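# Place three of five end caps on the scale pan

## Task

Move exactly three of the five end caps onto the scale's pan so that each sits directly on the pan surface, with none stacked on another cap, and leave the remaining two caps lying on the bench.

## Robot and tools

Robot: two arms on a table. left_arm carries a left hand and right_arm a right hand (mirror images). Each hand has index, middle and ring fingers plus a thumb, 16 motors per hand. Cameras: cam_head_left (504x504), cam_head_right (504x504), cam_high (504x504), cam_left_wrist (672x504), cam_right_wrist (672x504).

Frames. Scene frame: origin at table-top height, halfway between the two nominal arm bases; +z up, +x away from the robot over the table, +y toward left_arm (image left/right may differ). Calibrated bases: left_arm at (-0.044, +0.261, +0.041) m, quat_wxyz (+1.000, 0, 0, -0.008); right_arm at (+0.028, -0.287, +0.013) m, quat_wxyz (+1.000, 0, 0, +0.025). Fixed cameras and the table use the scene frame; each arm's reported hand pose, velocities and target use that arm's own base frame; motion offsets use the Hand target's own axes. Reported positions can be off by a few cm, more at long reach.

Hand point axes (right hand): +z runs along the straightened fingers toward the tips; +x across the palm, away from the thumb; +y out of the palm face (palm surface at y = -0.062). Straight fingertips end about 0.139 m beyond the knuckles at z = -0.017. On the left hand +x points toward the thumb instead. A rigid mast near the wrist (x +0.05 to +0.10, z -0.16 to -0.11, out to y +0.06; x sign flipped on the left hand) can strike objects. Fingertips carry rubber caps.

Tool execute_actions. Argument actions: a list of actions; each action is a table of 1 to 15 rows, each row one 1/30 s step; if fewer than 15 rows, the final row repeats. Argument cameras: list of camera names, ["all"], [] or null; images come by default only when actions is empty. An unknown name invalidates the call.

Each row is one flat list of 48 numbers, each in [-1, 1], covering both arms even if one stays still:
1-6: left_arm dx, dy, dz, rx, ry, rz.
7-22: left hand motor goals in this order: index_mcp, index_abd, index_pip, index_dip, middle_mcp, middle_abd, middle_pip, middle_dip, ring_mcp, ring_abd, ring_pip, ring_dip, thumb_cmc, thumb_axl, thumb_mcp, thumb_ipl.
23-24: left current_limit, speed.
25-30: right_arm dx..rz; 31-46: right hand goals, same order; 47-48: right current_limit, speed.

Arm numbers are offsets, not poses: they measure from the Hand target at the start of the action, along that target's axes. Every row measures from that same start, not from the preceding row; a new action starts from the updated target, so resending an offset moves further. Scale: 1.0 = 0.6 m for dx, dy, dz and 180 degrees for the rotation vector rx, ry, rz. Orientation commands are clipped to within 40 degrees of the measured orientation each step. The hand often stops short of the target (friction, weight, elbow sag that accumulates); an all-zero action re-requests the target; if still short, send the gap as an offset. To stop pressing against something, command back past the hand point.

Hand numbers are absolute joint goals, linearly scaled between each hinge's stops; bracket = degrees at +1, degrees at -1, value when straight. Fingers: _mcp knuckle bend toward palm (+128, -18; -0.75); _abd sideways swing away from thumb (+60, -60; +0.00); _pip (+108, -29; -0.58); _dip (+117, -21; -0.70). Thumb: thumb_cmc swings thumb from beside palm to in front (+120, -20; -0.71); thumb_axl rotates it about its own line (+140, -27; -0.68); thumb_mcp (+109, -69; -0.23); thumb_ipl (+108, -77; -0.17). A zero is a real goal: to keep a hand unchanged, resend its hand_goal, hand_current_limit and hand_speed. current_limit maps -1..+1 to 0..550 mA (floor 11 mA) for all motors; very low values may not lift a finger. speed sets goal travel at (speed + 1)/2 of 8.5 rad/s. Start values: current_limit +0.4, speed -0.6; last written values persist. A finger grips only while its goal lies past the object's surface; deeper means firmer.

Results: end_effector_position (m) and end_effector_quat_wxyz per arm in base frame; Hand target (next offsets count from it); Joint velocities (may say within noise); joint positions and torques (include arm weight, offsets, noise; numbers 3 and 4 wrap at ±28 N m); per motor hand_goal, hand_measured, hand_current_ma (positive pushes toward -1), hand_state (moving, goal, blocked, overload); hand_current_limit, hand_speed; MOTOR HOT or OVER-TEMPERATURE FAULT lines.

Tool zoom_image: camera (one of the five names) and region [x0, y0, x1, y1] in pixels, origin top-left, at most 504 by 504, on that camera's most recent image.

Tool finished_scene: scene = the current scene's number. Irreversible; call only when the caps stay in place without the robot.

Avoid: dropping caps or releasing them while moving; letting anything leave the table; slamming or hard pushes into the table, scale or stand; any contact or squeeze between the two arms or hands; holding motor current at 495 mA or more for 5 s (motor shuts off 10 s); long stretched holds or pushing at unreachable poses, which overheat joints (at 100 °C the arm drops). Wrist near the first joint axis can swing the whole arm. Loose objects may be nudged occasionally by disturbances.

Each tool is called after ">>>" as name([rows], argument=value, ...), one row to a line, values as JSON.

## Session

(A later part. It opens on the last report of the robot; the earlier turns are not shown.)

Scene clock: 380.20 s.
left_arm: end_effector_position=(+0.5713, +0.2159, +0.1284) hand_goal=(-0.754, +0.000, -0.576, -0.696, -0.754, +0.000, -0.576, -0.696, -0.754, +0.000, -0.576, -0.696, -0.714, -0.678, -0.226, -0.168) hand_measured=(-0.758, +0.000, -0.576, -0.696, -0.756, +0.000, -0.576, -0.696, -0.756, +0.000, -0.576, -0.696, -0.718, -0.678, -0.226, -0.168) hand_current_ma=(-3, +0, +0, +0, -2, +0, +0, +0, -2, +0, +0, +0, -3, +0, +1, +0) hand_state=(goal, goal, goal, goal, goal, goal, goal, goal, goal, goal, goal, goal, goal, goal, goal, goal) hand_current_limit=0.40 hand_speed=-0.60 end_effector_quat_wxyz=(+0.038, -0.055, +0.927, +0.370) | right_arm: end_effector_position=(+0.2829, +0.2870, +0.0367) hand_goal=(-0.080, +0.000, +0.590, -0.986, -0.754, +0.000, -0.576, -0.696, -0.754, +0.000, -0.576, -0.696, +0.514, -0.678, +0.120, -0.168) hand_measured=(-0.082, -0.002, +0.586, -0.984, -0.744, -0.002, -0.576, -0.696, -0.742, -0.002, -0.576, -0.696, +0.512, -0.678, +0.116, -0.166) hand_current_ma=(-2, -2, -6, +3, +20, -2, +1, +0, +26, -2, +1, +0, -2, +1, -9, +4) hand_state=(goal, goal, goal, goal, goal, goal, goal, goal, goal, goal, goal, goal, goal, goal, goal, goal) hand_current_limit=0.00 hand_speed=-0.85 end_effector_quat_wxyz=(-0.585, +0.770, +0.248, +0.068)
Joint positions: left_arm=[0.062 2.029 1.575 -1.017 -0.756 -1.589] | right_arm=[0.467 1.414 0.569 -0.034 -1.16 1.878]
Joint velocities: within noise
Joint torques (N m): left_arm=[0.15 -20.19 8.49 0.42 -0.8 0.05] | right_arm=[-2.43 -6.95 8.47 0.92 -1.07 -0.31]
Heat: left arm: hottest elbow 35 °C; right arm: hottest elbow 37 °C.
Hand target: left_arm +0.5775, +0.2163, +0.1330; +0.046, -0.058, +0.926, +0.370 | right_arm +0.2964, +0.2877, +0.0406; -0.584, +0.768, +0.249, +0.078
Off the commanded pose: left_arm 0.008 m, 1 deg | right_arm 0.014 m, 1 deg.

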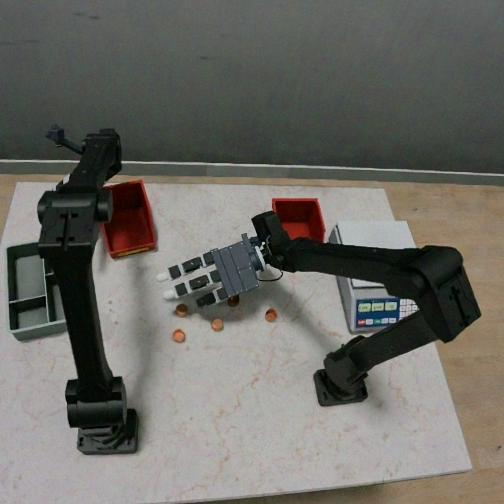

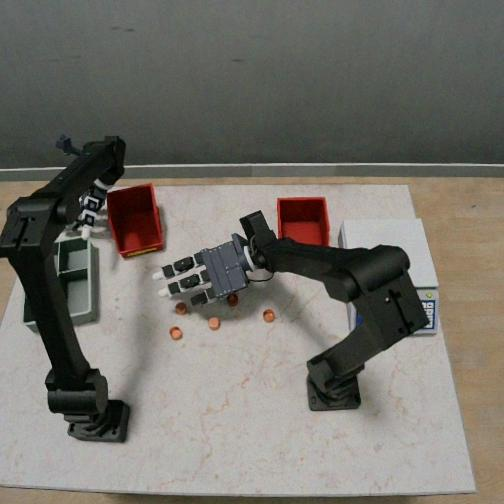

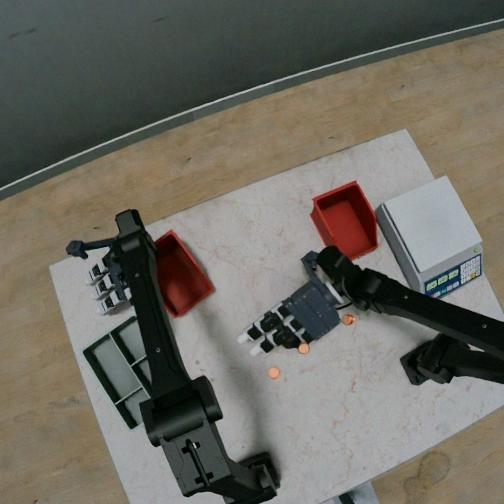

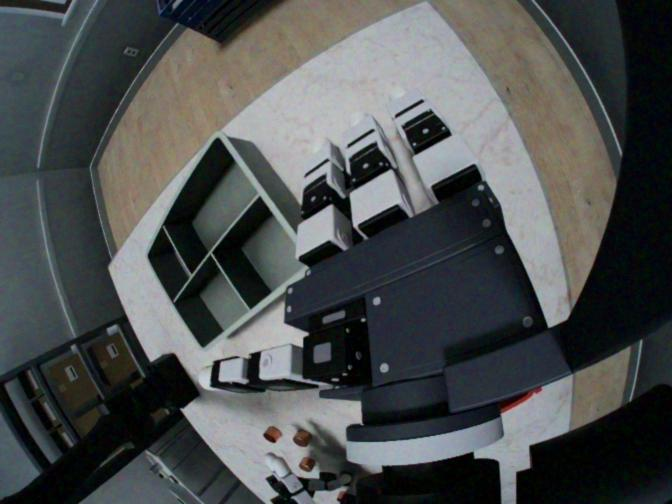

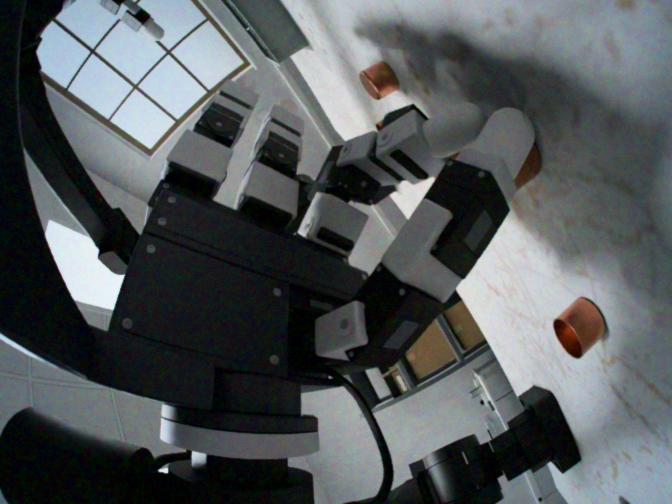

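>>> execute_actions([
  [[0,0,0,0,0,0,-0.754,0,-0.576,-0.696,-0.754,0,-0.576,-0.696,-0.754,0,-0.576,-0.696,-0.714,-0.678,-0.226,-0.168,0.4,-0.6,0.0228,-0.0488,-0.0196,0,0,0,-0.08,0,0.591,-0.986,-0.754,0,-0.576,-0.696,-0.754,0,-0.576,-0.696,0.514,-0.678,0.12,-0.168,0.0,-0.8]],
  [[0,0,0,0,0,0,-0.754,0,-0.576,-0.696,-0.754,0,-0.576,-0.696,-0.754,0,-0.576,-0.696,-0.714,-0.678,-0.226,-0.168,0.4,-0.6,-0.0445,-0.0158,-0.0124,0,0,0,-0.411,0,0.591,-0.986,-0.754,0,-0.576,-0.696,-0.754,0,-0.576,-0.696,0.514,-0.678,-0.056,-0.168,0.0,-0.6]],
], cameras=["cam_right_wrist","cam_head_left"])

>>> zoom_image(camera="cam_right_wrist", region=[350, 0, 672, 300])

Scene clock: 403.13 s.
left_arm: end_effector_position=(+0.5713, +0.2159, +0.1284) hand_goal=(-0.754, +0.000, -0.576, -0.696, -0.754, +0.000, -0.576, -0.696, -0.754, +0.000, -0.576, -0.696, -0.714, -0.678, -0.226, -0.168) hand_measured=(-0.758, +0.000, -0.576, -0.696, -0.756, +0.000, -0.576, -0.696, -0.756, +0.000, -0.576, -0.696, -0.718, -0.678, -0.226, -0.168) hand_current_ma=(-3, +0, +0, +0, -2, +0, +0, +0, -2, +0, +0, +0, -3, +0, +1, +0) hand_state=(goal, goal, goal, goal, goal, goal, goal, goal, goal, goal, goal, goal, goal, goal, goal, goal) hand_current_limit=0.40 hand_speed=-0.60 end_effector_quat_wxyz=(+0.038, -0.055, +0.927, +0.370) | right_arm: end_effector_position=(+0.2696, +0.2794, +0.0767) hand_goal=(-0.412, +0.000, +0.590, -0.986, -0.754, +0.000, -0.576, -0.696, -0.754, +0.000, -0.576, -0.696, +0.514, -0.678, -0.056, -0.168) hand_measured=(-0.402, -0.002, +0.586, -0.984, -0.744, -0.002, -0.576, -0.696, -0.742, -0.002, -0.576, -0.696, +0.512, -0.678, -0.054, -0.166) hand_current_ma=(+25, -2, -6, +3, +20, -2, +1, +0, +26, -2, +1, +0, -2, +1, +5, +3) hand_state=(goal, goal, goal, goal, goal, goal, goal, goal, goal, goal, goal, goal, goal, goal, goal, goal) hand_current_limit=0.00 hand_speed=-0.60 end_effector_quat_wxyz=(-0.586, +0.766, +0.252, +0.075)
Joint positions: left_arm=[0.062 2.029 1.575 -1.017 -0.756 -1.589] | right_arm=[0.463 1.262 0.569 -0.175 -1.164 1.872]
Joint torques (N m): left_arm=[0.09 -20.31 8.49 0.43 -0.8 0.05] | right_arm=[-2.37 -7.18 6.76 0.94 -1.03 -0.28]
Heat: left arm: hottest elbow 35 °C; right arm: hottest elbow 37 °C.
Hand target: left_arm +0.5775, +0.2163, +0.1330; +0.046, -0.058, +0.926, +0.370 | right_arm +0.2702, +0.2734, +0.0745; -0.584, +0.768, +0.249, +0.078
Off the commanded pose: left_arm 0.008 m, 1 deg | right_arm 0.006 m, 1 deg.
Images, in order (width x height): cam_head_left 504x504, cam_right_wrist 672x504.

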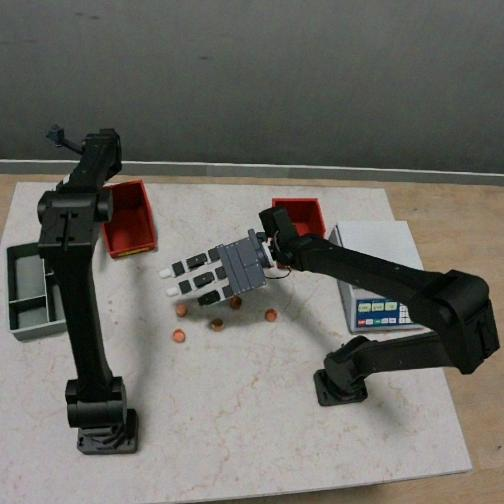

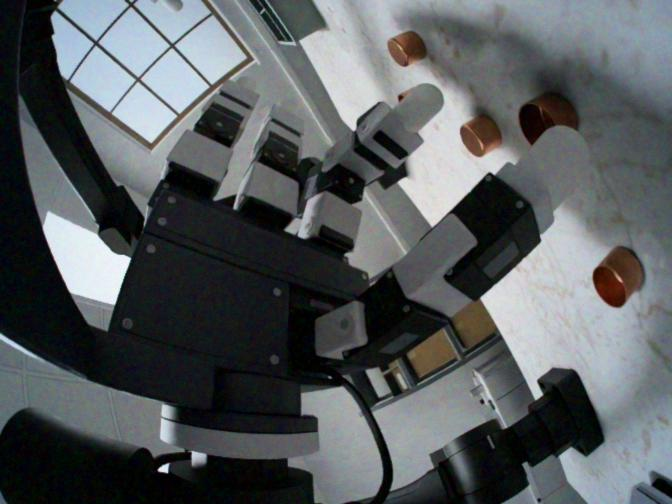

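Scaled by 1.565 from the camera's 672x504 image, which has a finer 960x720 frame.

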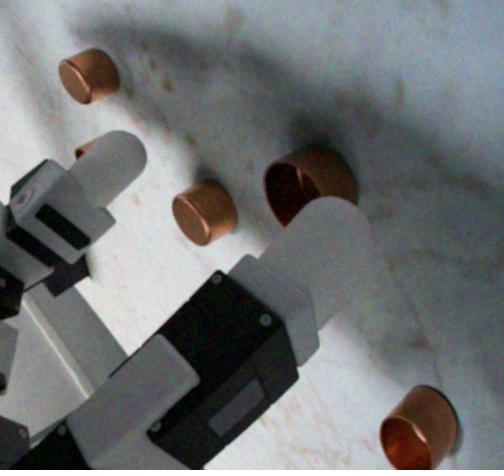

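>>> execute_actions([
  [[0,0,0,0,0,0,-0.754,0,-0.576,-0.696,-0.754,0,-0.576,-0.696,-0.754,0,-0.576,-0.696,-0.714,-0.678,-0.226,-0.168,0.4,-0.6,-0.0233,0.0472,-0.001,0,0,0,-0.411,0,0.591,-0.986,-0.754,0,-0.576,-0.696,-0.754,0,-0.576,-0.696,0.514,-0.678,-0.056,-0.168,0.0,-0.6]],
], cameras=["cam_right_wrist"])

>>> zoom_image(camera="cam_right_wrist", region=[350, 0, 672, 300])

Scene clock: 431.90 s.
left_arm: end_effector_position=(+0.5713, +0.2159, +0.1284) hand_goal=(-0.754, +0.000, -0.576, -0.696, -0.754, +0.000, -0.576, -0.696, -0.754, +0.000, -0.576, -0.696, -0.714, -0.678, -0.226, -0.168) hand_measured=(-0.758, +0.000, -0.576, -0.696, -0.756, +0.000, -0.576, -0.696, -0.756, +0.000, -0.576, -0.696, -0.718, -0.678, -0.226, -0.168) hand_current_ma=(-3, +0, +0, +0, -2, +0, +0, +0, -2, +0, +0, +0, -3, +0, +1, +0) hand_state=(goal, goal, goal, goal, goal, goal, goal, goal, goal, goal, goal, goal, goal, goal, goal, goal) hand_current_limit=0.40 hand_speed=-0.60 end_effector_quat_wxyz=(+0.038, -0.055, +0.927, +0.370) | right_arm: end_effector_position=(+0.2664, +0.2660, +0.0476) hand_goal=(-0.412, +0.000, +0.590, -0.986, -0.754, +0.000, -0.576, -0.696, -0.754, +0.000, -0.576, -0.696, +0.514, -0.678, -0.056, -0.168) hand_measured=(-0.402, -0.002, +0.586, -0.984, -0.744, -0.002, -0.576, -0.696, -0.742, -0.002, -0.576, -0.696, +0.512, -0.678, -0.054, -0.166) hand_current_ma=(+24, -2, -6, +3, +20, -2, +1, +0, +26, -2, +1, +0, -2, +1, +5, +3) hand_state=(goal, goal, goal, goal, goal, goal, goal, goal, goal, goal, goal, goal, goal, goal, goal, goal) hand_current_limit=0.00 hand_speed=-0.60 end_effector_quat_wxyz=(-0.585, +0.769, +0.248, +0.069)
Joint positions: left_arm=[0.062 2.029 1.575 -1.017 -0.756 -1.589] | right_arm=[0.43 1.32 0.531 -0.156 -1.182 1.805]
Joint torques (N m): left_arm=[0.15 -20.25 8.47 0.42 -0.8 0.05] | right_arm=[-2.26 -5.95 6.53 1.88 -1.15 -0.25]
Heat: left arm: hottest elbow 35 °C; right arm: hottest elbow 36 °C.
Hand target: left_arm +0.5775, +0.2163, +0.1330; +0.046, -0.058, +0.926, +0.370 | right_arm +0.2715, +0.2633, +0.0447; -0.584, +0.768, +0.249, +0.078
Off the commanded pose: left_arm 0.008 m, 1 deg | right_arm 0.007 m, 1 deg.
Images, in order (width x height): cam_right_wrist 672x504.

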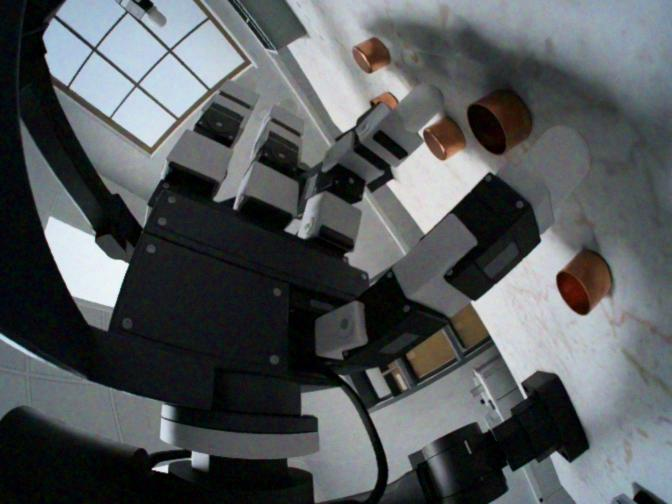

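Scaled by 1.565 from the camera's 672x504 image, which has a finer 960x720 frame.

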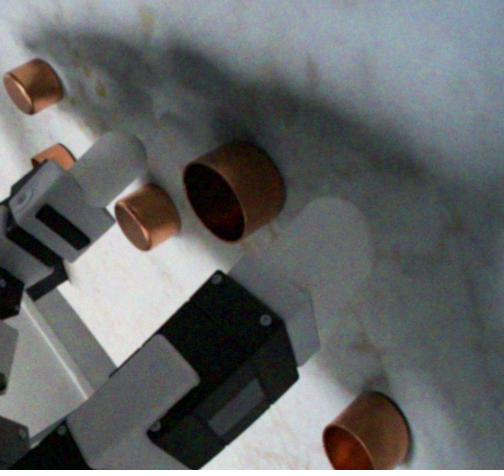

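>>> execute_actions([
  [[0,0,0,0,0,0,-0.754,0,-0.576,-0.696,-0.754,0,-0.576,-0.696,-0.754,0,-0.576,-0.696,-0.714,-0.678,-0.226,-0.168,0.4,-0.6,-0.0142,0.0087,0.0162,0,0,0,-0.411,0,0.591,-0.986,-0.754,0,-0.576,-0.696,-0.754,0,-0.576,-0.696,0.514,-0.678,-0.056,-0.168,0.0,-0.6]],
], cameras=["cam_right_wrist"])

>>> zoom_image(camera="cam_right_wrist", region=[350, 0, 672, 300])

Scene clock: 442.93 s.
left_arm: end_effector_position=(+0.5713, +0.2159, +0.1284) hand_goal=(-0.754, +0.000, -0.576, -0.696, -0.754, +0.000, -0.576, -0.696, -0.754, +0.000, -0.576, -0.696, -0.714, -0.678, -0.226, -0.168) hand_measured=(-0.758, +0.000, -0.576, -0.696, -0.756, +0.000, -0.576, -0.696, -0.756, +0.000, -0.576, -0.696, -0.718, -0.678, -0.226, -0.168) hand_current_ma=(-3, +0, +0, +0, -2, +0, +0, +0, -2, +0, +0, +0, -3, +0, +1, +0) hand_state=(goal, goal, goal, goal, goal, goal, goal, goal, goal, goal, goal, goal, goal, goal, goal, goal) hand_current_limit=0.40 hand_speed=-0.60 end_effector_quat_wxyz=(+0.038, -0.055, +0.927, +0.370) | right_arm: end_effector_position=(+0.2711, +0.2669, +0.0398) hand_goal=(-0.412, +0.000, +0.590, -0.986, -0.754, +0.000, -0.576, -0.696, -0.754, +0.000, -0.576, -0.696, +0.514, -0.678, -0.056, -0.168) hand_measured=(-0.402, -0.002, +0.586, -0.984, -0.744, -0.002, -0.576, -0.696, -0.742, -0.002, -0.576, -0.696, +0.512, -0.678, -0.054, -0.166) hand_current_ma=(+24, -2, -6, +3, +20, -2, +1, +0, +26, -2, +1, +0, -2, +1, +5, +3) hand_state=(goal, goal, goal, goal, goal, goal, goal, goal, goal, goal, goal, goal, goal, goal, goal, goal) hand_current_limit=0.00 hand_speed=-0.60 end_effector_quat_wxyz=(-0.584, +0.766, +0.252, +0.087)
Joint positions: left_arm=[0.062 2.029 1.575 -1.017 -0.756 -1.589] | right_arm=[0.43 1.34 0.507 -0.058 -1.172 1.825]
Joint torques (N m): left_arm=[0.15 -20.25 8.49 0.43 -0.8 0.05] | right_arm=[0.09 -5.89 5.94 1.95 -0.94 -0.04]
Heat: left arm: hottest elbow 35 °C; right arm: hottest elbow 35 °C.
Hand target: left_arm +0.5775, +0.2163, +0.1330; +0.046, -0.058, +0.926, +0.370 | right_arm +0.2649, +0.2689, +0.0336; -0.584, +0.768, +0.249, +0.077
Off the commanded pose: left_arm 0.008 m, 1 deg | right_arm 0.009 m, 1 deg.
Images, in order (width x height): cam_right_wrist 672x504.

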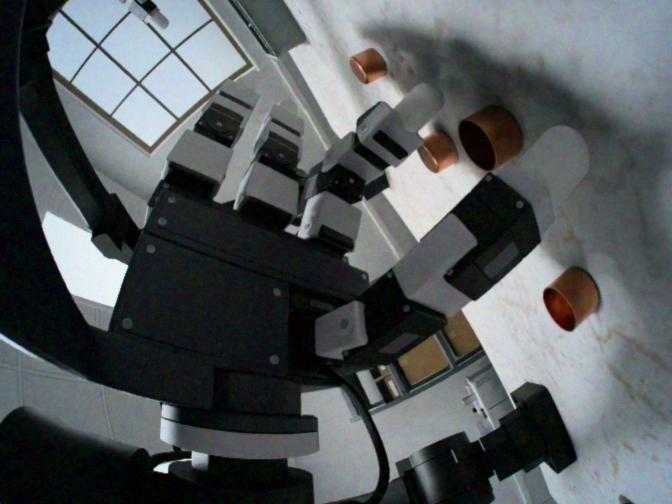

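Scaled by 1.565 from the camera's 672x504 image, which has a finer 960x720 frame.

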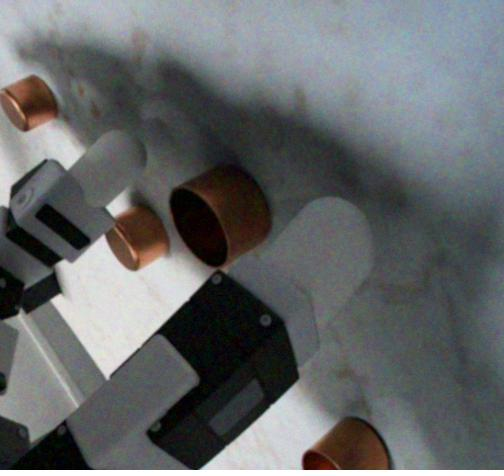

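>>> execute_actions([
  [[0,0,0,0,0,0,-0.754,0,-0.576,-0.696,-0.754,0,-0.576,-0.696,-0.754,0,-0.576,-0.696,-0.714,-0.678,-0.226,-0.168,0.4,-0.6,-0.0129,-0.0035,0.0033,0,0,0,-0.411,0,0.591,-0.986,-0.754,0,-0.576,-0.696,-0.754,0,-0.576,-0.696,0.514,-0.678,-0.056,-0.168,0.0,-0.6]],
], cameras=["cam_right_wrist"])

>>> zoom_image(camera="cam_right_wrist", region=[350, 0, 672, 300])

Scene clock: 449.73 s.
left_arm: end_effector_position=(+0.5713, +0.2159, +0.1284) hand_goal=(-0.754, +0.000, -0.576, -0.696, -0.754, +0.000, -0.576, -0.696, -0.754, +0.000, -0.576, -0.696, -0.714, -0.678, -0.226, -0.168) hand_measured=(-0.758, +0.000, -0.576, -0.696, -0.756, +0.000, -0.576, -0.696, -0.756, +0.000, -0.576, -0.696, -0.718, -0.678, -0.226, -0.168) hand_current_ma=(-3, +0, +0, +0, -2, +0, +0, +0, -2, +0, +0, +0, -3, +0, +1, +0) hand_state=(goal, goal, goal, goal, goal, goal, goal, goal, goal, goal, goal, goal, goal, goal, goal, goal) hand_current_limit=0.40 hand_speed=-0.60 end_effector_quat_wxyz=(+0.038, -0.055, +0.927, +0.370) | right_arm: end_effector_position=(+0.2627, +0.2660, +0.0332) hand_goal=(-0.412, +0.000, +0.590, -0.986, -0.754, +0.000, -0.576, -0.696, -0.754, +0.000, -0.576, -0.696, +0.514, -0.678, -0.056, -0.168) hand_measured=(-0.402, -0.002, +0.586, -0.984, -0.744, -0.002, -0.576, -0.696, -0.742, -0.002, -0.576, -0.696, +0.512, -0.678, -0.054, -0.166) hand_current_ma=(+24, -2, -6, +3, +20, -2, +1, +0, +26, -2, +1, +0, -2, +1, +5, +3) hand_state=(goal, goal, goal, goal, goal, goal, goal, goal, goal, goal, goal, goal, goal, goal, goal, goal) hand_current_limit=0.00 hand_speed=-0.60 end_effector_quat_wxyz=(-0.583, +0.769, +0.248, +0.082)
Joint positions: left_arm=[0.062 2.029 1.575 -1.017 -0.756 -1.589] | right_arm=[0.439 1.34 0.482 -0.025 -1.164 1.849]
Joint torques (N m): left_arm=[0.09 -20.19 8.47 0.43 -0.8 0.04] | right_arm=[0.21 -6.83 5.82 1.99 -0.92 0.04]
Heat: left arm: hottest elbow 35 °C; right arm: hottest elbow 35 °C.
Hand target: left_arm +0.5775, +0.2163, +0.1330; +0.046, -0.058, +0.926, +0.370 | right_arm +0.2572, +0.2689, +0.0318; -0.584, +0.768, +0.249, +0.078
Off the commanded pose: left_arm 0.008 m, 1 deg | right_arm 0.007 m, 1 deg.
Images, in order (width x height): cam_right_wrist 672x504.

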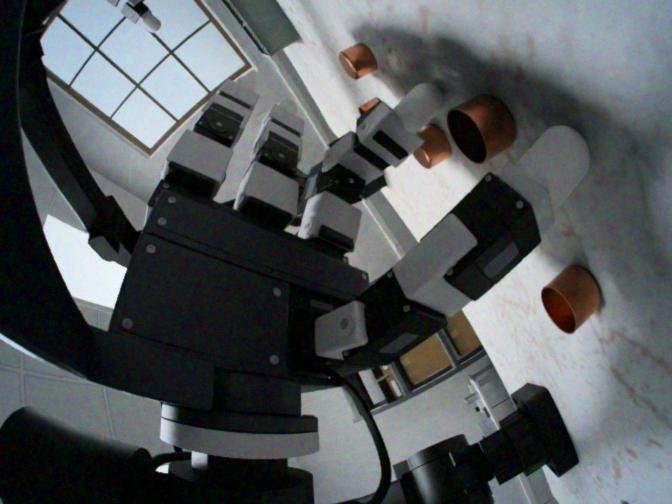

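Scaled by 1.565 from the camera's 672x504 image, which has a finer 960x720 frame.

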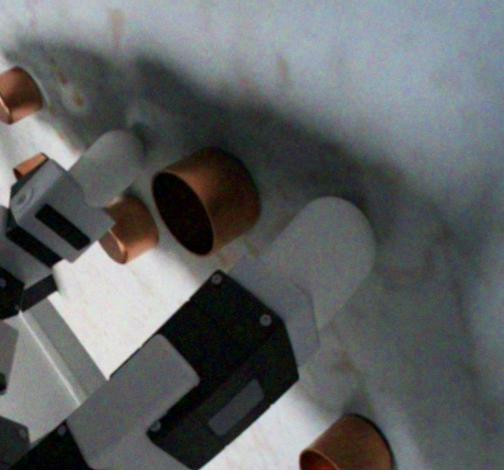

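>>> execute_actions([
  [[0,0,0,0,0,0,-0.754,0,-0.576,-0.696,-0.754,0,-0.576,-0.696,-0.754,0,-0.576,-0.696,-0.714,-0.678,-0.226,-0.168,0.4,-0.6,0,0,0,0,0,0,-0.2,0,0.591,-0.986,-0.754,0,-0.576,-0.696,-0.754,0,-0.576,-0.696,0.514,-0.678,0.05,-0.168,0.0,-0.8]],
  [[0,0,0,0,0,0,-0.754,0,-0.576,-0.696,-0.754,0,-0.576,-0.696,-0.754,0,-0.576,-0.696,-0.714,-0.678,-0.226,-0.168,0.4,-0.6,0,0,0,0,0,0,-0.05,0,0.591,-0.986,-0.754,0,-0.576,-0.696,-0.754,0,-0.576,-0.696,0.514,-0.678,0.15,-0.168,0.0,-0.85]],
], cameras=["cam_right_wrist"])

>>> zoom_image(camera="cam_right_wrist", region=[350, 0, 672, 300])

Scene clock: 456.67 s.
left_arm: end_effector_position=(+0.5713, +0.2159, +0.1284) hand_goal=(-0.754, +0.000, -0.576, -0.696, -0.754, +0.000, -0.576, -0.696, -0.754, +0.000, -0.576, -0.696, -0.714, -0.678, -0.226, -0.168) hand_measured=(-0.758, +0.000, -0.576, -0.696, -0.756, +0.000, -0.576, -0.696, -0.756, +0.000, -0.576, -0.696, -0.718, -0.678, -0.226, -0.168) hand_current_ma=(-3, +0, +0, +0, -2, +0, +0, +0, -2, +0, +0, +0, -3, +0, +1, +0) hand_state=(goal, goal, goal, goal, goal, goal, goal, goal, goal, goal, goal, goal, goal, goal, goal, goal) hand_current_limit=0.40 hand_speed=-0.60 end_effector_quat_wxyz=(+0.038, -0.055, +0.927, +0.370) | right_arm: end_effector_position=(+0.2628, +0.2662, +0.0334) hand_goal=(-0.050, +0.000, +0.590, -0.986, -0.754, +0.000, -0.576, -0.696, -0.754, +0.000, -0.576, -0.696, +0.514, -0.678, +0.150, -0.168) hand_measured=(-0.166, -0.002, +0.570, -0.996, -0.744, -0.002, -0.576, -0.696, -0.742, -0.002, -0.576, -0.696, +0.512, -0.678, +0.072, -0.180) hand_current_ma=(-275, -2, -48, -19, +20, -2, +1, +0, +26, -2, +1, +0, -2, +1, -275, -35) hand_state=(blocked, goal, goal, goal, goal, goal, goal, goal, goal, goal, goal, goal, goal, goal, blocked, goal) hand_current_limit=0.00 hand_speed=-0.85 end_effector_quat_wxyz=(-0.584, +0.769, +0.248, +0.083)
Joint positions: left_arm=[0.062 2.029 1.575 -1.017 -0.756 -1.589] | right_arm=[0.439 1.34 0.482 -0.023 -1.164 1.85]
Joint torques (N m): left_arm=[0.09 -20.25 8.47 0.43 -0.8 0.05] | right_arm=[0.26 -6.83 5.83 1.91 -0.92 -0.01]
Heat: left arm: hottest elbow 35 °C; right arm: hottest elbow 34 °C.
Hand target: left_arm +0.5775, +0.2163, +0.1330; +0.046, -0.058, +0.926, +0.370 | right_arm +0.2570, +0.2689, +0.0318; -0.584, +0.768, +0.249, +0.078
Off the commanded pose: left_arm 0.008 m, 1 deg | right_arm 0.006 m, 1 deg.
Images, in order (width x height): cam_right_wrist 672x504.

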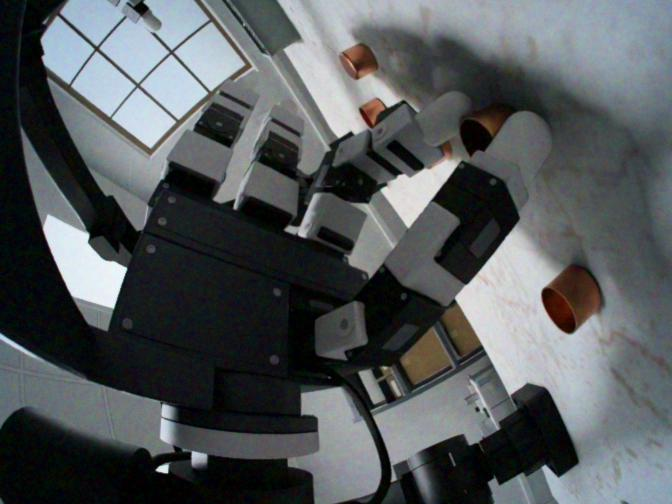

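Scaled by 1.565 from the camera's 672x504 image, which has a finer 960x720 frame.

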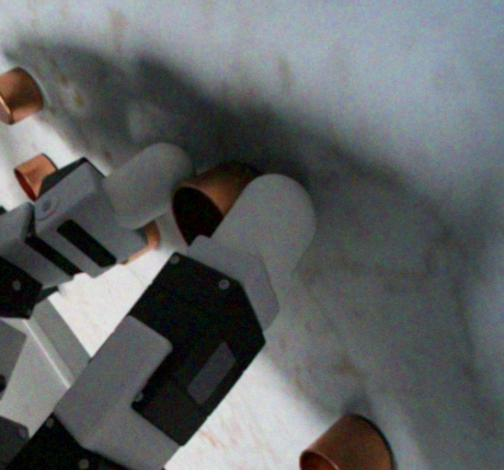

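>>> execute_actions([
  [[0,0,0,0,0,0,-0.754,0,-0.576,-0.696,-0.754,0,-0.576,-0.696,-0.754,0,-0.576,-0.696,-0.714,-0.678,-0.226,-0.168,0.4,-0.6,0.02,-0.0426,-0.017,0,0,0,-0.05,0,0.591,-0.986,-0.754,0,-0.576,-0.696,-0.754,0,-0.576,-0.696,0.514,-0.678,0.15,-0.168,0.0,-0.85]],
  [[0,0,0,0,0,0,-0.754,0,-0.576,-0.696,-0.754,0,-0.576,-0.696,-0.754,0,-0.576,-0.696,-0.714,-0.678,-0.226,-0.168,0.4,-0.6,0.04,-0.0852,-0.0342,0,0,0,-0.05,0,0.591,-0.986,-0.754,0,-0.576,-0.696,-0.754,0,-0.576,-0.696,0.514,-0.678,0.15,-0.168,0.0,-0.85]],
  [[0,0,0,0,0,0,-0.754,0,-0.576,-0.696,-0.754,0,-0.576,-0.696,-0.754,0,-0.576,-0.696,-0.714,-0.678,-0.226,-0.168,0.4,-0.6,0.04,-0.0852,-0.0342,0,0,0,-0.05,0,0.591,-0.986,-0.754,0,-0.576,-0.696,-0.754,0,-0.576,-0.696,0.514,-0.678,0.15,-0.168,0.0,-0.85]],
], cameras=["cam_right_wrist","cam_head_left","cam_high"])

>>> zoom_image(camera="cam_right_wrist", region=[350, 0, 672, 300])

Scene clock: 467.30 s.
left_arm: end_effector_position=(+0.5713, +0.2159, +0.1284) hand_goal=(-0.754, +0.000, -0.576, -0.696, -0.754, +0.000, -0.576, -0.696, -0.754, +0.000, -0.576, -0.696, -0.714, -0.678, -0.226, -0.168) hand_measured=(-0.758, +0.000, -0.576, -0.696, -0.756, +0.000, -0.576, -0.696, -0.756, +0.000, -0.576, -0.696, -0.718, -0.678, -0.226, -0.168) hand_current_ma=(-3, +0, +0, +0, -2, +0, +0, +0, -2, +0, +0, +0, -3, +0, +1, +0) hand_state=(goal, goal, goal, goal, goal, goal, goal, goal, goal, goal, goal, goal, goal, goal, goal, goal) hand_current_limit=0.40 hand_speed=-0.60 end_effector_quat_wxyz=(+0.038, -0.055, +0.927, +0.370) | right_arm: end_effector_position=(+0.2410, +0.2570, +0.1621) hand_goal=(-0.050, +0.000, +0.590, -0.986, -0.754, +0.000, -0.576, -0.696, -0.754, +0.000, -0.576, -0.696, +0.514, -0.678, +0.150, -0.168) hand_measured=(-0.060, -0.002, +0.582, -0.990, -0.744, -0.002, -0.576, -0.696, -0.742, -0.002, -0.576, -0.696, +0.512, -0.678, +0.142, -0.172) hand_current_ma=(-24, -2, -16, -7, +20, -2, +1, +0, +26, -2, +1, +0, -2, +1, -23, -8) hand_state=(goal, goal, goal, goal, goal, goal, goal, goal, goal, goal, goal, goal, goal, goal, goal, goal) hand_current_limit=0.00 hand_speed=-0.85 end_effector_quat_wxyz=(-0.583, +0.775, +0.236, +0.061)
Joint positions: left_arm=[0.062 2.029 1.575 -1.017 -0.756 -1.589] | right_arm=[0.439 1.011 0.666 -0.586 -1.17 1.852]
Joint torques (N m): left_arm=[0.09 -20.25 8.49 0.4 -0.8 0.05] | right_arm=[-1.38 -3.66 12.59 0.84 -1.11 -0.29]
Heat: left arm: hottest elbow 35 °C; right arm: hottest elbow 34 °C.
Hand target: left_arm +0.5775, +0.2163, +0.1330; +0.046, -0.058, +0.926, +0.370 | right_arm +0.2571, +0.2631, +0.1818; -0.584, +0.768, +0.249, +0.078
Off the commanded pose: left_arm 0.008 m, 1 deg | right_arm 0.026 m, 3 deg.
Images, in order (width x height): cam_head_left 504x504, cam_high 504x504, cam_right_wrist 672x504.

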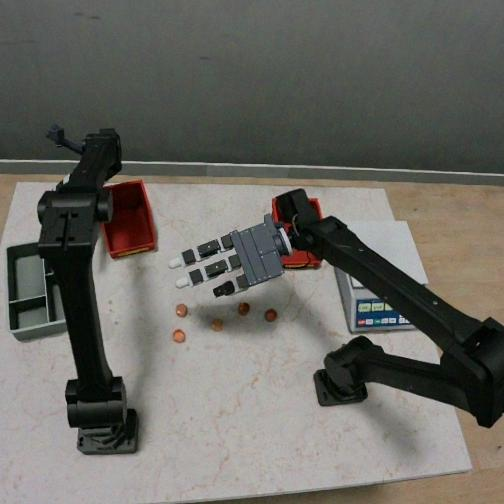

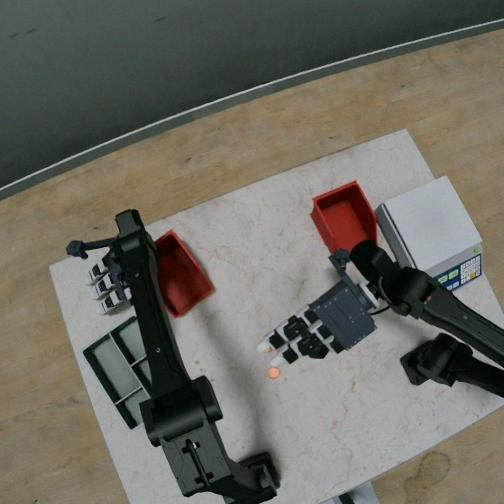

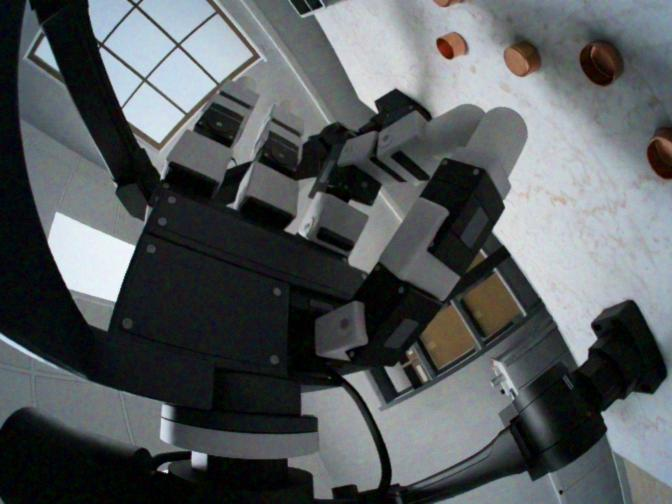

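Scaled by 1.565 from the camera's 672x504 image, which has a finer 960x720 frame.

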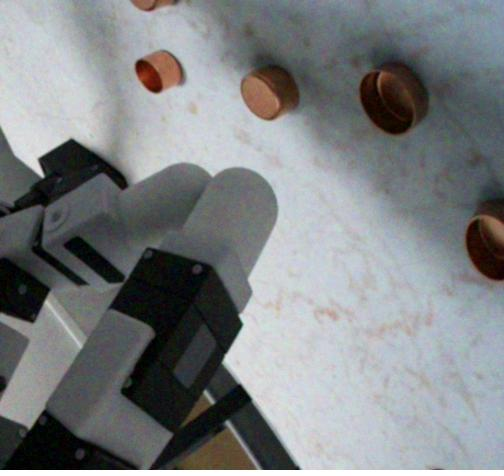

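>>> zoom_image(camera="cam_head_left", region=[150, 270, 300, 360])

Scaled by 3.360 from the camera's 504x504 image, which has a finer 720x720 frame.

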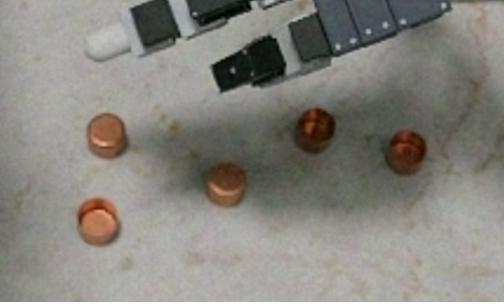

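>>> execute_actions([
  [[0,0,0,0,0,0,-0.754,0,-0.576,-0.696,-0.754,0,-0.576,-0.696,-0.754,0,-0.576,-0.696,-0.714,-0.678,-0.226,-0.168,0.4,-0.6,-0.0411,0.0714,0.0231,0,0,0,-0.411,0,0.591,-0.986,-0.754,0,-0.576,-0.696,-0.754,0,-0.576,-0.696,0.514,-0.678,-0.056,-0.168,0.0,-0.6]],
  [[0,0,0,0,0,0,-0.754,0,-0.576,-0.696,-0.754,0,-0.576,-0.696,-0.754,0,-0.576,-0.696,-0.714,-0.678,-0.226,-0.168,0.4,-0.6,-0.0412,0.0714,0.0231,0,0,0,-0.411,0,0.591,-0.986,-0.754,0,-0.576,-0.696,-0.754,0,-0.576,-0.696,0.514,-0.678,-0.056,-0.168,0.0,-0.6]],
], cameras=["cam_right_wrist"])

>>> zoom_image(camera="cam_right_wrist", region=[350, 0, 672, 300])

Scene clock: 501.20 s.
left_arm: end_effector_position=(+0.5713, +0.2159, +0.1284) hand_goal=(-0.754, +0.000, -0.576, -0.696, -0.754, +0.000, -0.576, -0.696, -0.754, +0.000, -0.576, -0.696, -0.714, -0.678, -0.226, -0.168) hand_measured=(-0.758, +0.000, -0.576, -0.696, -0.756, +0.000, -0.576, -0.696, -0.756, +0.000, -0.576, -0.696, -0.718, -0.678, -0.226, -0.168) hand_current_ma=(-3, +0, +0, +0, -2, +0, +0, +0, -2, +0, +0, +0, -3, +0, +1, +0) hand_state=(goal, goal, goal, goal, goal, goal, goal, goal, goal, goal, goal, goal, goal, goal, goal, goal) hand_current_limit=0.40 hand_speed=-0.60 end_effector_quat_wxyz=(+0.038, -0.055, +0.927, +0.370) | right_arm: end_effector_position=(+0.2473, +0.2603, +0.0830) hand_goal=(-0.412, +0.000, +0.590, -0.986, -0.754, +0.000, -0.576, -0.696, -0.754, +0.000, -0.576, -0.696, +0.514, -0.678, -0.056, -0.168) hand_measured=(-0.402, -0.002, +0.586, -0.988, -0.744, -0.002, -0.576, -0.696, -0.742, -0.002, -0.576, -0.696, +0.512, -0.678, -0.054, -0.170) hand_current_ma=(+24, -2, -8, -5, +20, -2, +1, +0, +26, -2, +1, +0, -2, +1, +5, -4) hand_state=(goal, goal, goal, goal, goal, goal, goal, goal, goal, goal, goal, goal, goal, goal, goal, goal) hand_current_limit=0.00 hand_speed=-0.60 end_effector_quat_wxyz=(-0.585, +0.767, +0.254, +0.075)
Joint positions: left_arm=[0.062 2.029 1.575 -1.017 -0.756 -1.589] | right_arm=[0.439 1.162 0.523 -0.282 -1.178 1.812]
Joint torques (N m): left_arm=[0.15 -20.25 8.47 0.42 -0.8 0.05] | right_arm=[-1.96 -4.66 7.17 2.02 -1.01 -0.12]
Heat: left arm: hottest elbow 35 °C; right arm: hottest elbow 41 °C.
Hand target: left_arm +0.5775, +0.2163, +0.1330; +0.046, -0.058, +0.926, +0.370 | right_arm +0.2502, +0.2581, +0.0794; -0.584, +0.768, +0.249, +0.078
Off the commanded pose: left_arm 0.008 m, 1 deg | right_arm 0.005 m, 1 deg.
Images, in order (width x height): cam_right_wrist 672x504.

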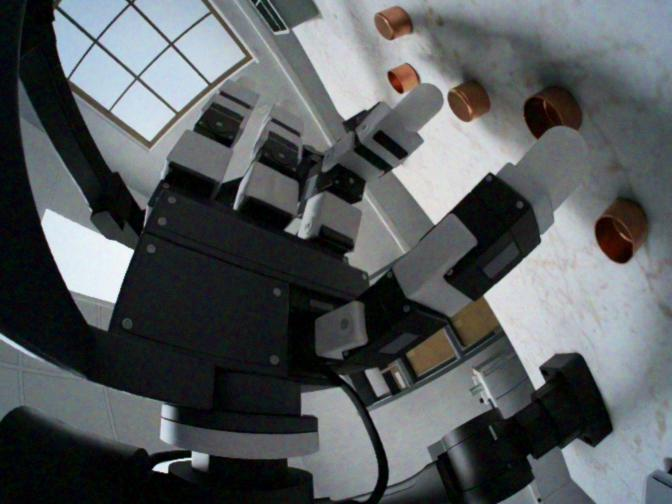

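Scaled by 1.565 from the camera's 672x504 image, which has a finer 960x720 frame.

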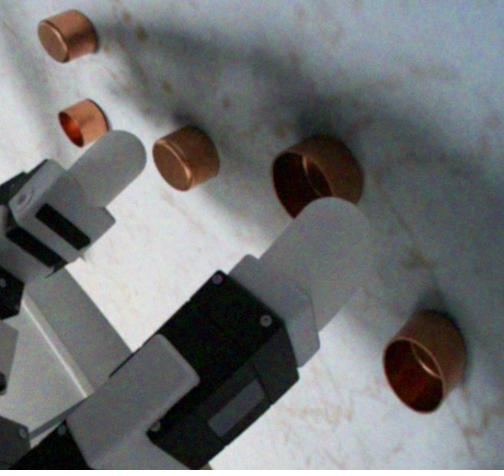

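>>> execute_actions([
  [[0,0,0,0,0,0,-0.754,0,-0.576,-0.696,-0.754,0,-0.576,-0.696,-0.754,0,-0.576,-0.696,-0.714,-0.678,-0.226,-0.168,0.4,-0.6,-0.0543,0.0348,0.018,0,0,0,-0.411,0,0.591,-0.986,-0.754,0,-0.576,-0.696,-0.754,0,-0.576,-0.696,0.514,-0.678,-0.056,-0.168,0.0,-0.6]],
], cameras=["cam_right_wrist"])

>>> zoom_image(camera="cam_right_wrist", region=[350, 0, 672, 300])

Scene clock: 509.17 s.
left_arm: end_effector_position=(+0.5713, +0.2159, +0.1284) hand_goal=(-0.754, +0.000, -0.576, -0.696, -0.754, +0.000, -0.576, -0.696, -0.754, +0.000, -0.576, -0.696, -0.714, -0.678, -0.226, -0.168) hand_measured=(-0.758, +0.000, -0.576, -0.696, -0.756, +0.000, -0.576, -0.696, -0.756, +0.000, -0.576, -0.696, -0.718, -0.678, -0.226, -0.168) hand_current_ma=(-3, +0, +0, +0, -2, +0, +0, +0, -2, +0, +0, +0, -3, +0, +1, +0) hand_state=(goal, goal, goal, goal, goal, goal, goal, goal, goal, goal, goal, goal, goal, goal, goal, goal) hand_current_limit=0.40 hand_speed=-0.60 end_effector_quat_wxyz=(+0.038, -0.055, +0.927, +0.370) | right_arm: end_effector_position=(+0.2348, +0.2533, +0.0497) hand_goal=(-0.412, +0.000, +0.590, -0.986, -0.754, +0.000, -0.576, -0.696, -0.754, +0.000, -0.576, -0.696, +0.514, -0.678, -0.056, -0.168) hand_measured=(-0.402, -0.002, +0.586, -0.988, -0.744, -0.002, -0.576, -0.696, -0.742, -0.002, -0.576, -0.696, +0.512, -0.678, -0.054, -0.170) hand_current_ma=(+24, -2, -8, -5, +20, -2, +1, +0, +26, -2, +1, +0, -2, +1, +5, -4) hand_state=(goal, goal, goal, goal, goal, goal, goal, goal, goal, goal, goal, goal, goal, goal, goal, goal) hand_current_limit=0.00 hand_speed=-0.60 end_effector_quat_wxyz=(-0.584, +0.767, +0.253, +0.085)
Joint positions: left_arm=[0.062 2.029 1.575 -1.017 -0.756 -1.589] | right_arm=[0.439 1.194 0.423 -0.111 -1.167 1.839]
Joint torques (N m): left_arm=[0.15 -20.31 8.49 0.42 -0.8 0.05] | right_arm=[-0.15 -4.25 6.34 2.02 -0.93 0.03]
Heat: left arm: hottest elbow 35 °C; right arm: hottest elbow 40 °C.
Hand target: left_arm +0.5775, +0.2163, +0.1330; +0.046, -0.058, +0.926, +0.370 | right_arm +0.2300, +0.2546, +0.0448; -0.584, +0.768, +0.249, +0.077
Off the commanded pose: left_arm 0.008 m, 1 deg | right_arm 0.007 m, 1 deg.
Images, in order (width x height): cam_right_wrist 672x504.

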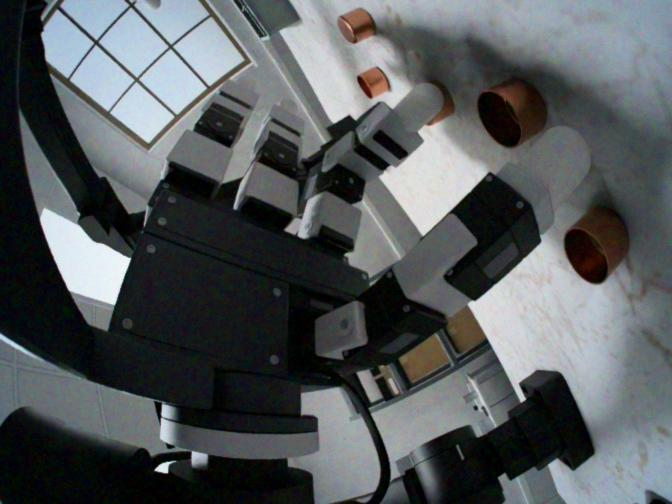

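Scaled by 1.565 from the camera's 672x504 image, which has a finer 960x720 frame.

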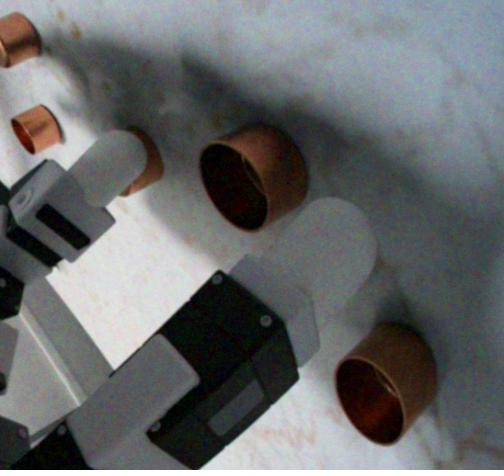

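>>> execute_actions([
  [[0,0,0,0,0,0,-0.754,0,-0.576,-0.696,-0.754,0,-0.576,-0.696,-0.754,0,-0.576,-0.696,-0.714,-0.678,-0.226,-0.168,0.4,-0.6,-0.0106,0.0227,0.0091,0,0,0,-0.411,0,0.591,-0.986,-0.754,0,-0.576,-0.696,-0.754,0,-0.576,-0.696,0.514,-0.678,-0.056,-0.168,0.0,-0.6]],
], cameras=["cam_right_wrist"])

>>> zoom_image(camera="cam_right_wrist", region=[350, 0, 672, 300])

Scene clock: 513.53 s.
left_arm: end_effector_position=(+0.5713, +0.2159, +0.1284) hand_goal=(-0.754, +0.000, -0.576, -0.696, -0.754, +0.000, -0.576, -0.696, -0.754, +0.000, -0.576, -0.696, -0.714, -0.678, -0.226, -0.168) hand_measured=(-0.758, +0.000, -0.576, -0.696, -0.756, +0.000, -0.576, -0.696, -0.756, +0.000, -0.576, -0.696, -0.718, -0.678, -0.226, -0.168) hand_current_ma=(-3, +0, +0, +0, -2, +0, +0, +0, -2, +0, +0, +0, -3, +0, +1, +0) hand_state=(goal, goal, goal, goal, goal, goal, goal, goal, goal, goal, goal, goal, goal, goal, goal, goal) hand_current_limit=0.40 hand_speed=-0.60 end_effector_quat_wxyz=(+0.038, -0.055, +0.927, +0.370) | right_arm: end_effector_position=(+0.2356, +0.2535, +0.0337) hand_goal=(-0.412, +0.000, +0.590, -0.986, -0.754, +0.000, -0.576, -0.696, -0.754, +0.000, -0.576, -0.696, +0.514, -0.678, -0.056, -0.168) hand_measured=(-0.402, -0.002, +0.586, -0.988, -0.744, -0.002, -0.576, -0.696, -0.742, -0.002, -0.576, -0.696, +0.512, -0.678, -0.054, -0.170) hand_current_ma=(+24, -2, -8, -5, +20, -2, +1, +0, +26, -2, +1, +0, -2, +1, +5, -4) hand_state=(goal, goal, goal, goal, goal, goal, goal, goal, goal, goal, goal, goal, goal, goal, goal, goal) hand_current_limit=0.00 hand_speed=-0.60 end_effector_quat_wxyz=(-0.584, +0.767, +0.252, +0.086)
Joint positions: left_arm=[0.062 2.029 1.575 -1.017 -0.756 -1.589] | right_arm=[0.439 1.249 0.403 -0.03 -1.165 1.845]
Joint torques (N m): left_arm=[0.15 -20.25 8.47 0.42 -0.8 0.05] | right_arm=[0.09 -4.42 5.98 1.99 -0.92 0]
Heat: left arm: hottest elbow 35 °C; right arm: hottest elbow 39 °C.
Hand target: left_arm +0.5775, +0.2163, +0.1330; +0.046, -0.058, +0.926, +0.370 | right_arm +0.2302, +0.2553, +0.0288; -0.584, +0.768, +0.249, +0.078
Off the commanded pose: left_arm 0.008 m, 1 deg | right_arm 0.008 m, 1 deg.
Images, in order (width x height): cam_right_wrist 672x504.

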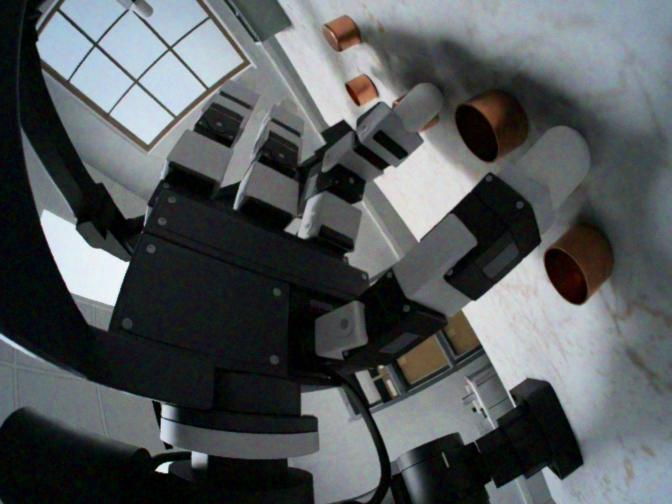

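Scaled by 1.565 from the camera's 672x504 image, which has a finer 960x720 frame.

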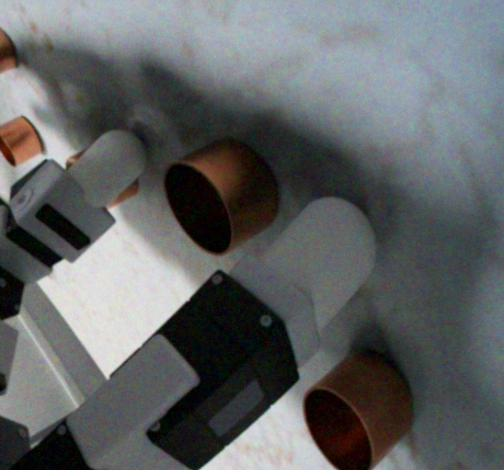

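>>> execute_actions([
  [[0,0,0,0,0,0,-0.754,0,-0.576,-0.696,-0.754,0,-0.576,-0.696,-0.754,0,-0.576,-0.696,-0.714,-0.678,-0.226,-0.168,0.4,-0.6,-0.0033,0.0071,0.0028,0,0,0,-0.411,0,0.591,-0.986,-0.754,0,-0.576,-0.696,-0.754,0,-0.576,-0.696,0.514,-0.678,-0.056,-0.168,0.0,-0.6]],
])

Scene clock: 519.00 s.
left_arm: end_effector_position=(+0.5713, +0.2159, +0.1284) hand_goal=(-0.754, +0.000, -0.576, -0.696, -0.754, +0.000, -0.576, -0.696, -0.754, +0.000, -0.576, -0.696, -0.714, -0.678, -0.226, -0.168) hand_measured=(-0.758, +0.000, -0.576, -0.696, -0.756, +0.000, -0.576, -0.696, -0.756, +0.000, -0.576, -0.696, -0.718, -0.678, -0.226, -0.168) hand_current_ma=(-3, +0, +0, +0, -2, +0, +0, +0, -2, +0, +0, +0, -3, +0, +1, +0) hand_state=(goal, goal, goal, goal, goal, goal, goal, goal, goal, goal, goal, goal, goal, goal, goal, goal) hand_current_limit=0.40 hand_speed=-0.60 end_effector_quat_wxyz=(+0.038, -0.055, +0.927, +0.370) | right_arm: end_effector_position=(+0.2377, +0.2549, +0.0321) hand_goal=(-0.412, +0.000, +0.590, -0.986, -0.754, +0.000, -0.576, -0.696, -0.754, +0.000, -0.576, -0.696, +0.514, -0.678, -0.056, -0.168) hand_measured=(-0.406, -0.002, +0.592, -0.988, -0.744, -0.002, -0.576, -0.696, -0.742, -0.002, -0.576, -0.696, +0.512, -0.678, -0.054, -0.170) hand_current_ma=(+13, -2, +2, -5, +20, -2, +1, +0, +26, -2, +1, +0, -2, +1, +5, -4) hand_state=(goal, goal, goal, goal, goal, goal, goal, goal, goal, goal, goal, goal, goal, goal, goal, goal) hand_current_limit=0.00 hand_speed=-0.60 end_effector_quat_wxyz=(-0.585, +0.766, +0.252, +0.088)
Joint positions: left_arm=[0.062 2.029 1.575 -1.017 -0.756 -1.589] | right_arm=[0.439 1.262 0.403 -0.006 -1.167 1.851]
Joint torques (N m): left_arm=[0.15 -20.25 8.49 0.43 -0.8 0.05] | right_arm=[0.03 -4.31 5.48 2.06 -0.83 -0.1]
Heat: left arm: hottest elbow 35 °C; right arm: hottest elbow 38 °C.
Hand target: left_arm +0.5775, +0.2163, +0.1330; +0.046, -0.058, +0.926, +0.370 | right_arm +0.2302, +0.2555, +0.0239; -0.585, +0.768, +0.249, +0.078
Off the commanded pose: left_arm 0.008 m, 1 deg | right_arm 0.011 m, 1 deg.

>>> execute_actions([
  [[0,0,0,0,0,0,-0.754,0,-0.576,-0.696,-0.754,0,-0.576,-0.696,-0.754,0,-0.576,-0.696,-0.714,-0.678,-0.226,-0.168,0.4,-0.6,0.0015,-0.003,-0.0012,0,0,0,-0.2,0,0.591,-0.986,-0.754,0,-0.576,-0.696,-0.754,0,-0.576,-0.696,0.514,-0.678,0.05,-0.168,0.3,-0.8]],
  [[0,0,0,0,0,0,-0.754,0,-0.576,-0.696,-0.754,0,-0.576,-0.696,-0.754,0,-0.576,-0.696,-0.714,-0.678,-0.226,-0.168,0.4,-0.6,0,0,0,0,0,0,-0.05,0,0.591,-0.986,-0.754,0,-0.576,-0.696,-0.754,0,-0.576,-0.696,0.514,-0.678,0.15,-0.168,0.3,-0.85]],
], cameras=["cam_right_wrist"])

>>> zoom_image(camera="cam_right_wrist", region=[350, 0, 672, 300])

Scene clock: 525.13 s.
left_arm: end_effector_position=(+0.5713, +0.2159, +0.1284) hand_goal=(-0.754, +0.000, -0.576, -0.696, -0.754, +0.000, -0.576, -0.696, -0.754, +0.000, -0.576, -0.696, -0.714, -0.678, -0.226, -0.168) hand_measured=(-0.758, +0.000, -0.576, -0.696, -0.756, +0.000, -0.576, -0.696, -0.756, +0.000, -0.576, -0.696, -0.718, -0.678, -0.226, -0.168) hand_current_ma=(-3, +0, +0, +0, -2, +0, +0, +0, -2, +0, +0, +0, -3, +0, +1, +0) hand_state=(goal, goal, goal, goal, goal, goal, goal, goal, goal, goal, goal, goal, goal, goal, goal, goal) hand_current_limit=0.40 hand_speed=-0.60 end_effector_quat_wxyz=(+0.038, -0.055, +0.927, +0.370) | right_arm: end_effector_position=(+0.2372, +0.2549, +0.0318) hand_goal=(-0.050, +0.000, +0.590, -0.986, -0.754, +0.000, -0.576, -0.696, -0.754, +0.000, -0.576, -0.696, +0.514, -0.678, +0.150, -0.168) hand_measured=(-0.170, +0.002, +0.570, -0.996, -0.744, -0.002, -0.576, -0.696, -0.742, -0.002, -0.576, -0.696, +0.512, -0.678, +0.066, -0.182) hand_current_ma=(-357, +3, -47, -20, +20, -2, +1, +0, +26, -2, +1, +0, -2, +1, -357, -50) hand_state=(blocked, goal, goal, goal, goal, goal, goal, goal, goal, goal, goal, goal, goal, goal, blocked, goal) hand_current_limit=0.30 hand_speed=-0.85 end_effector_quat_wxyz=(-0.585, +0.766, +0.253, +0.089)
Joint positions: left_arm=[0.062 2.029 1.575 -1.017 -0.756 -1.589] | right_arm=[0.441 1.261 0.4 -0.001 -1.165 1.852]
Joint torques (N m): left_arm=[0.15 -20.25 8.47 0.43 -0.8 0.05] | right_arm=[-0.03 -4.66 5.87 1.43 -0.91 -0.07]
Heat: left arm: hottest elbow 35 °C; right arm: hottest elbow 38 °C.
Hand target: left_arm +0.5775, +0.2163, +0.1330; +0.046, -0.058, +0.926, +0.370 | right_arm +0.2302, +0.2554, +0.0260; -0.584, +0.768, +0.249, +0.078
Off the commanded pose: left_arm 0.008 m, 1 deg | right_arm 0.009 m, 1 deg.
Images, in order (width x height): cam_right_wrist 672x504.

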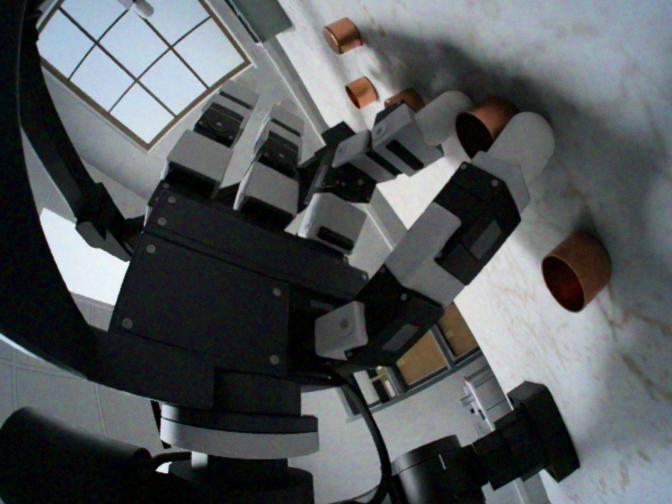

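Scaled by 1.565 from the camera's 672x504 image, which has a finer 960x720 frame.

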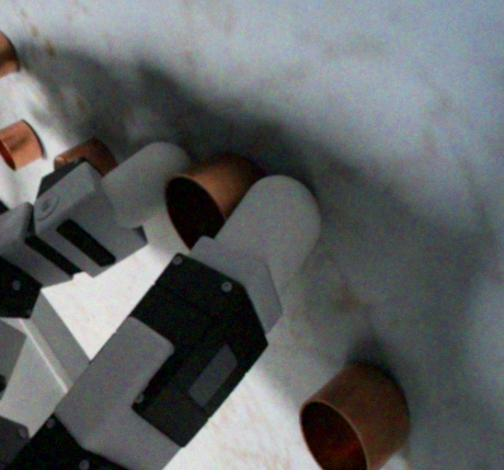

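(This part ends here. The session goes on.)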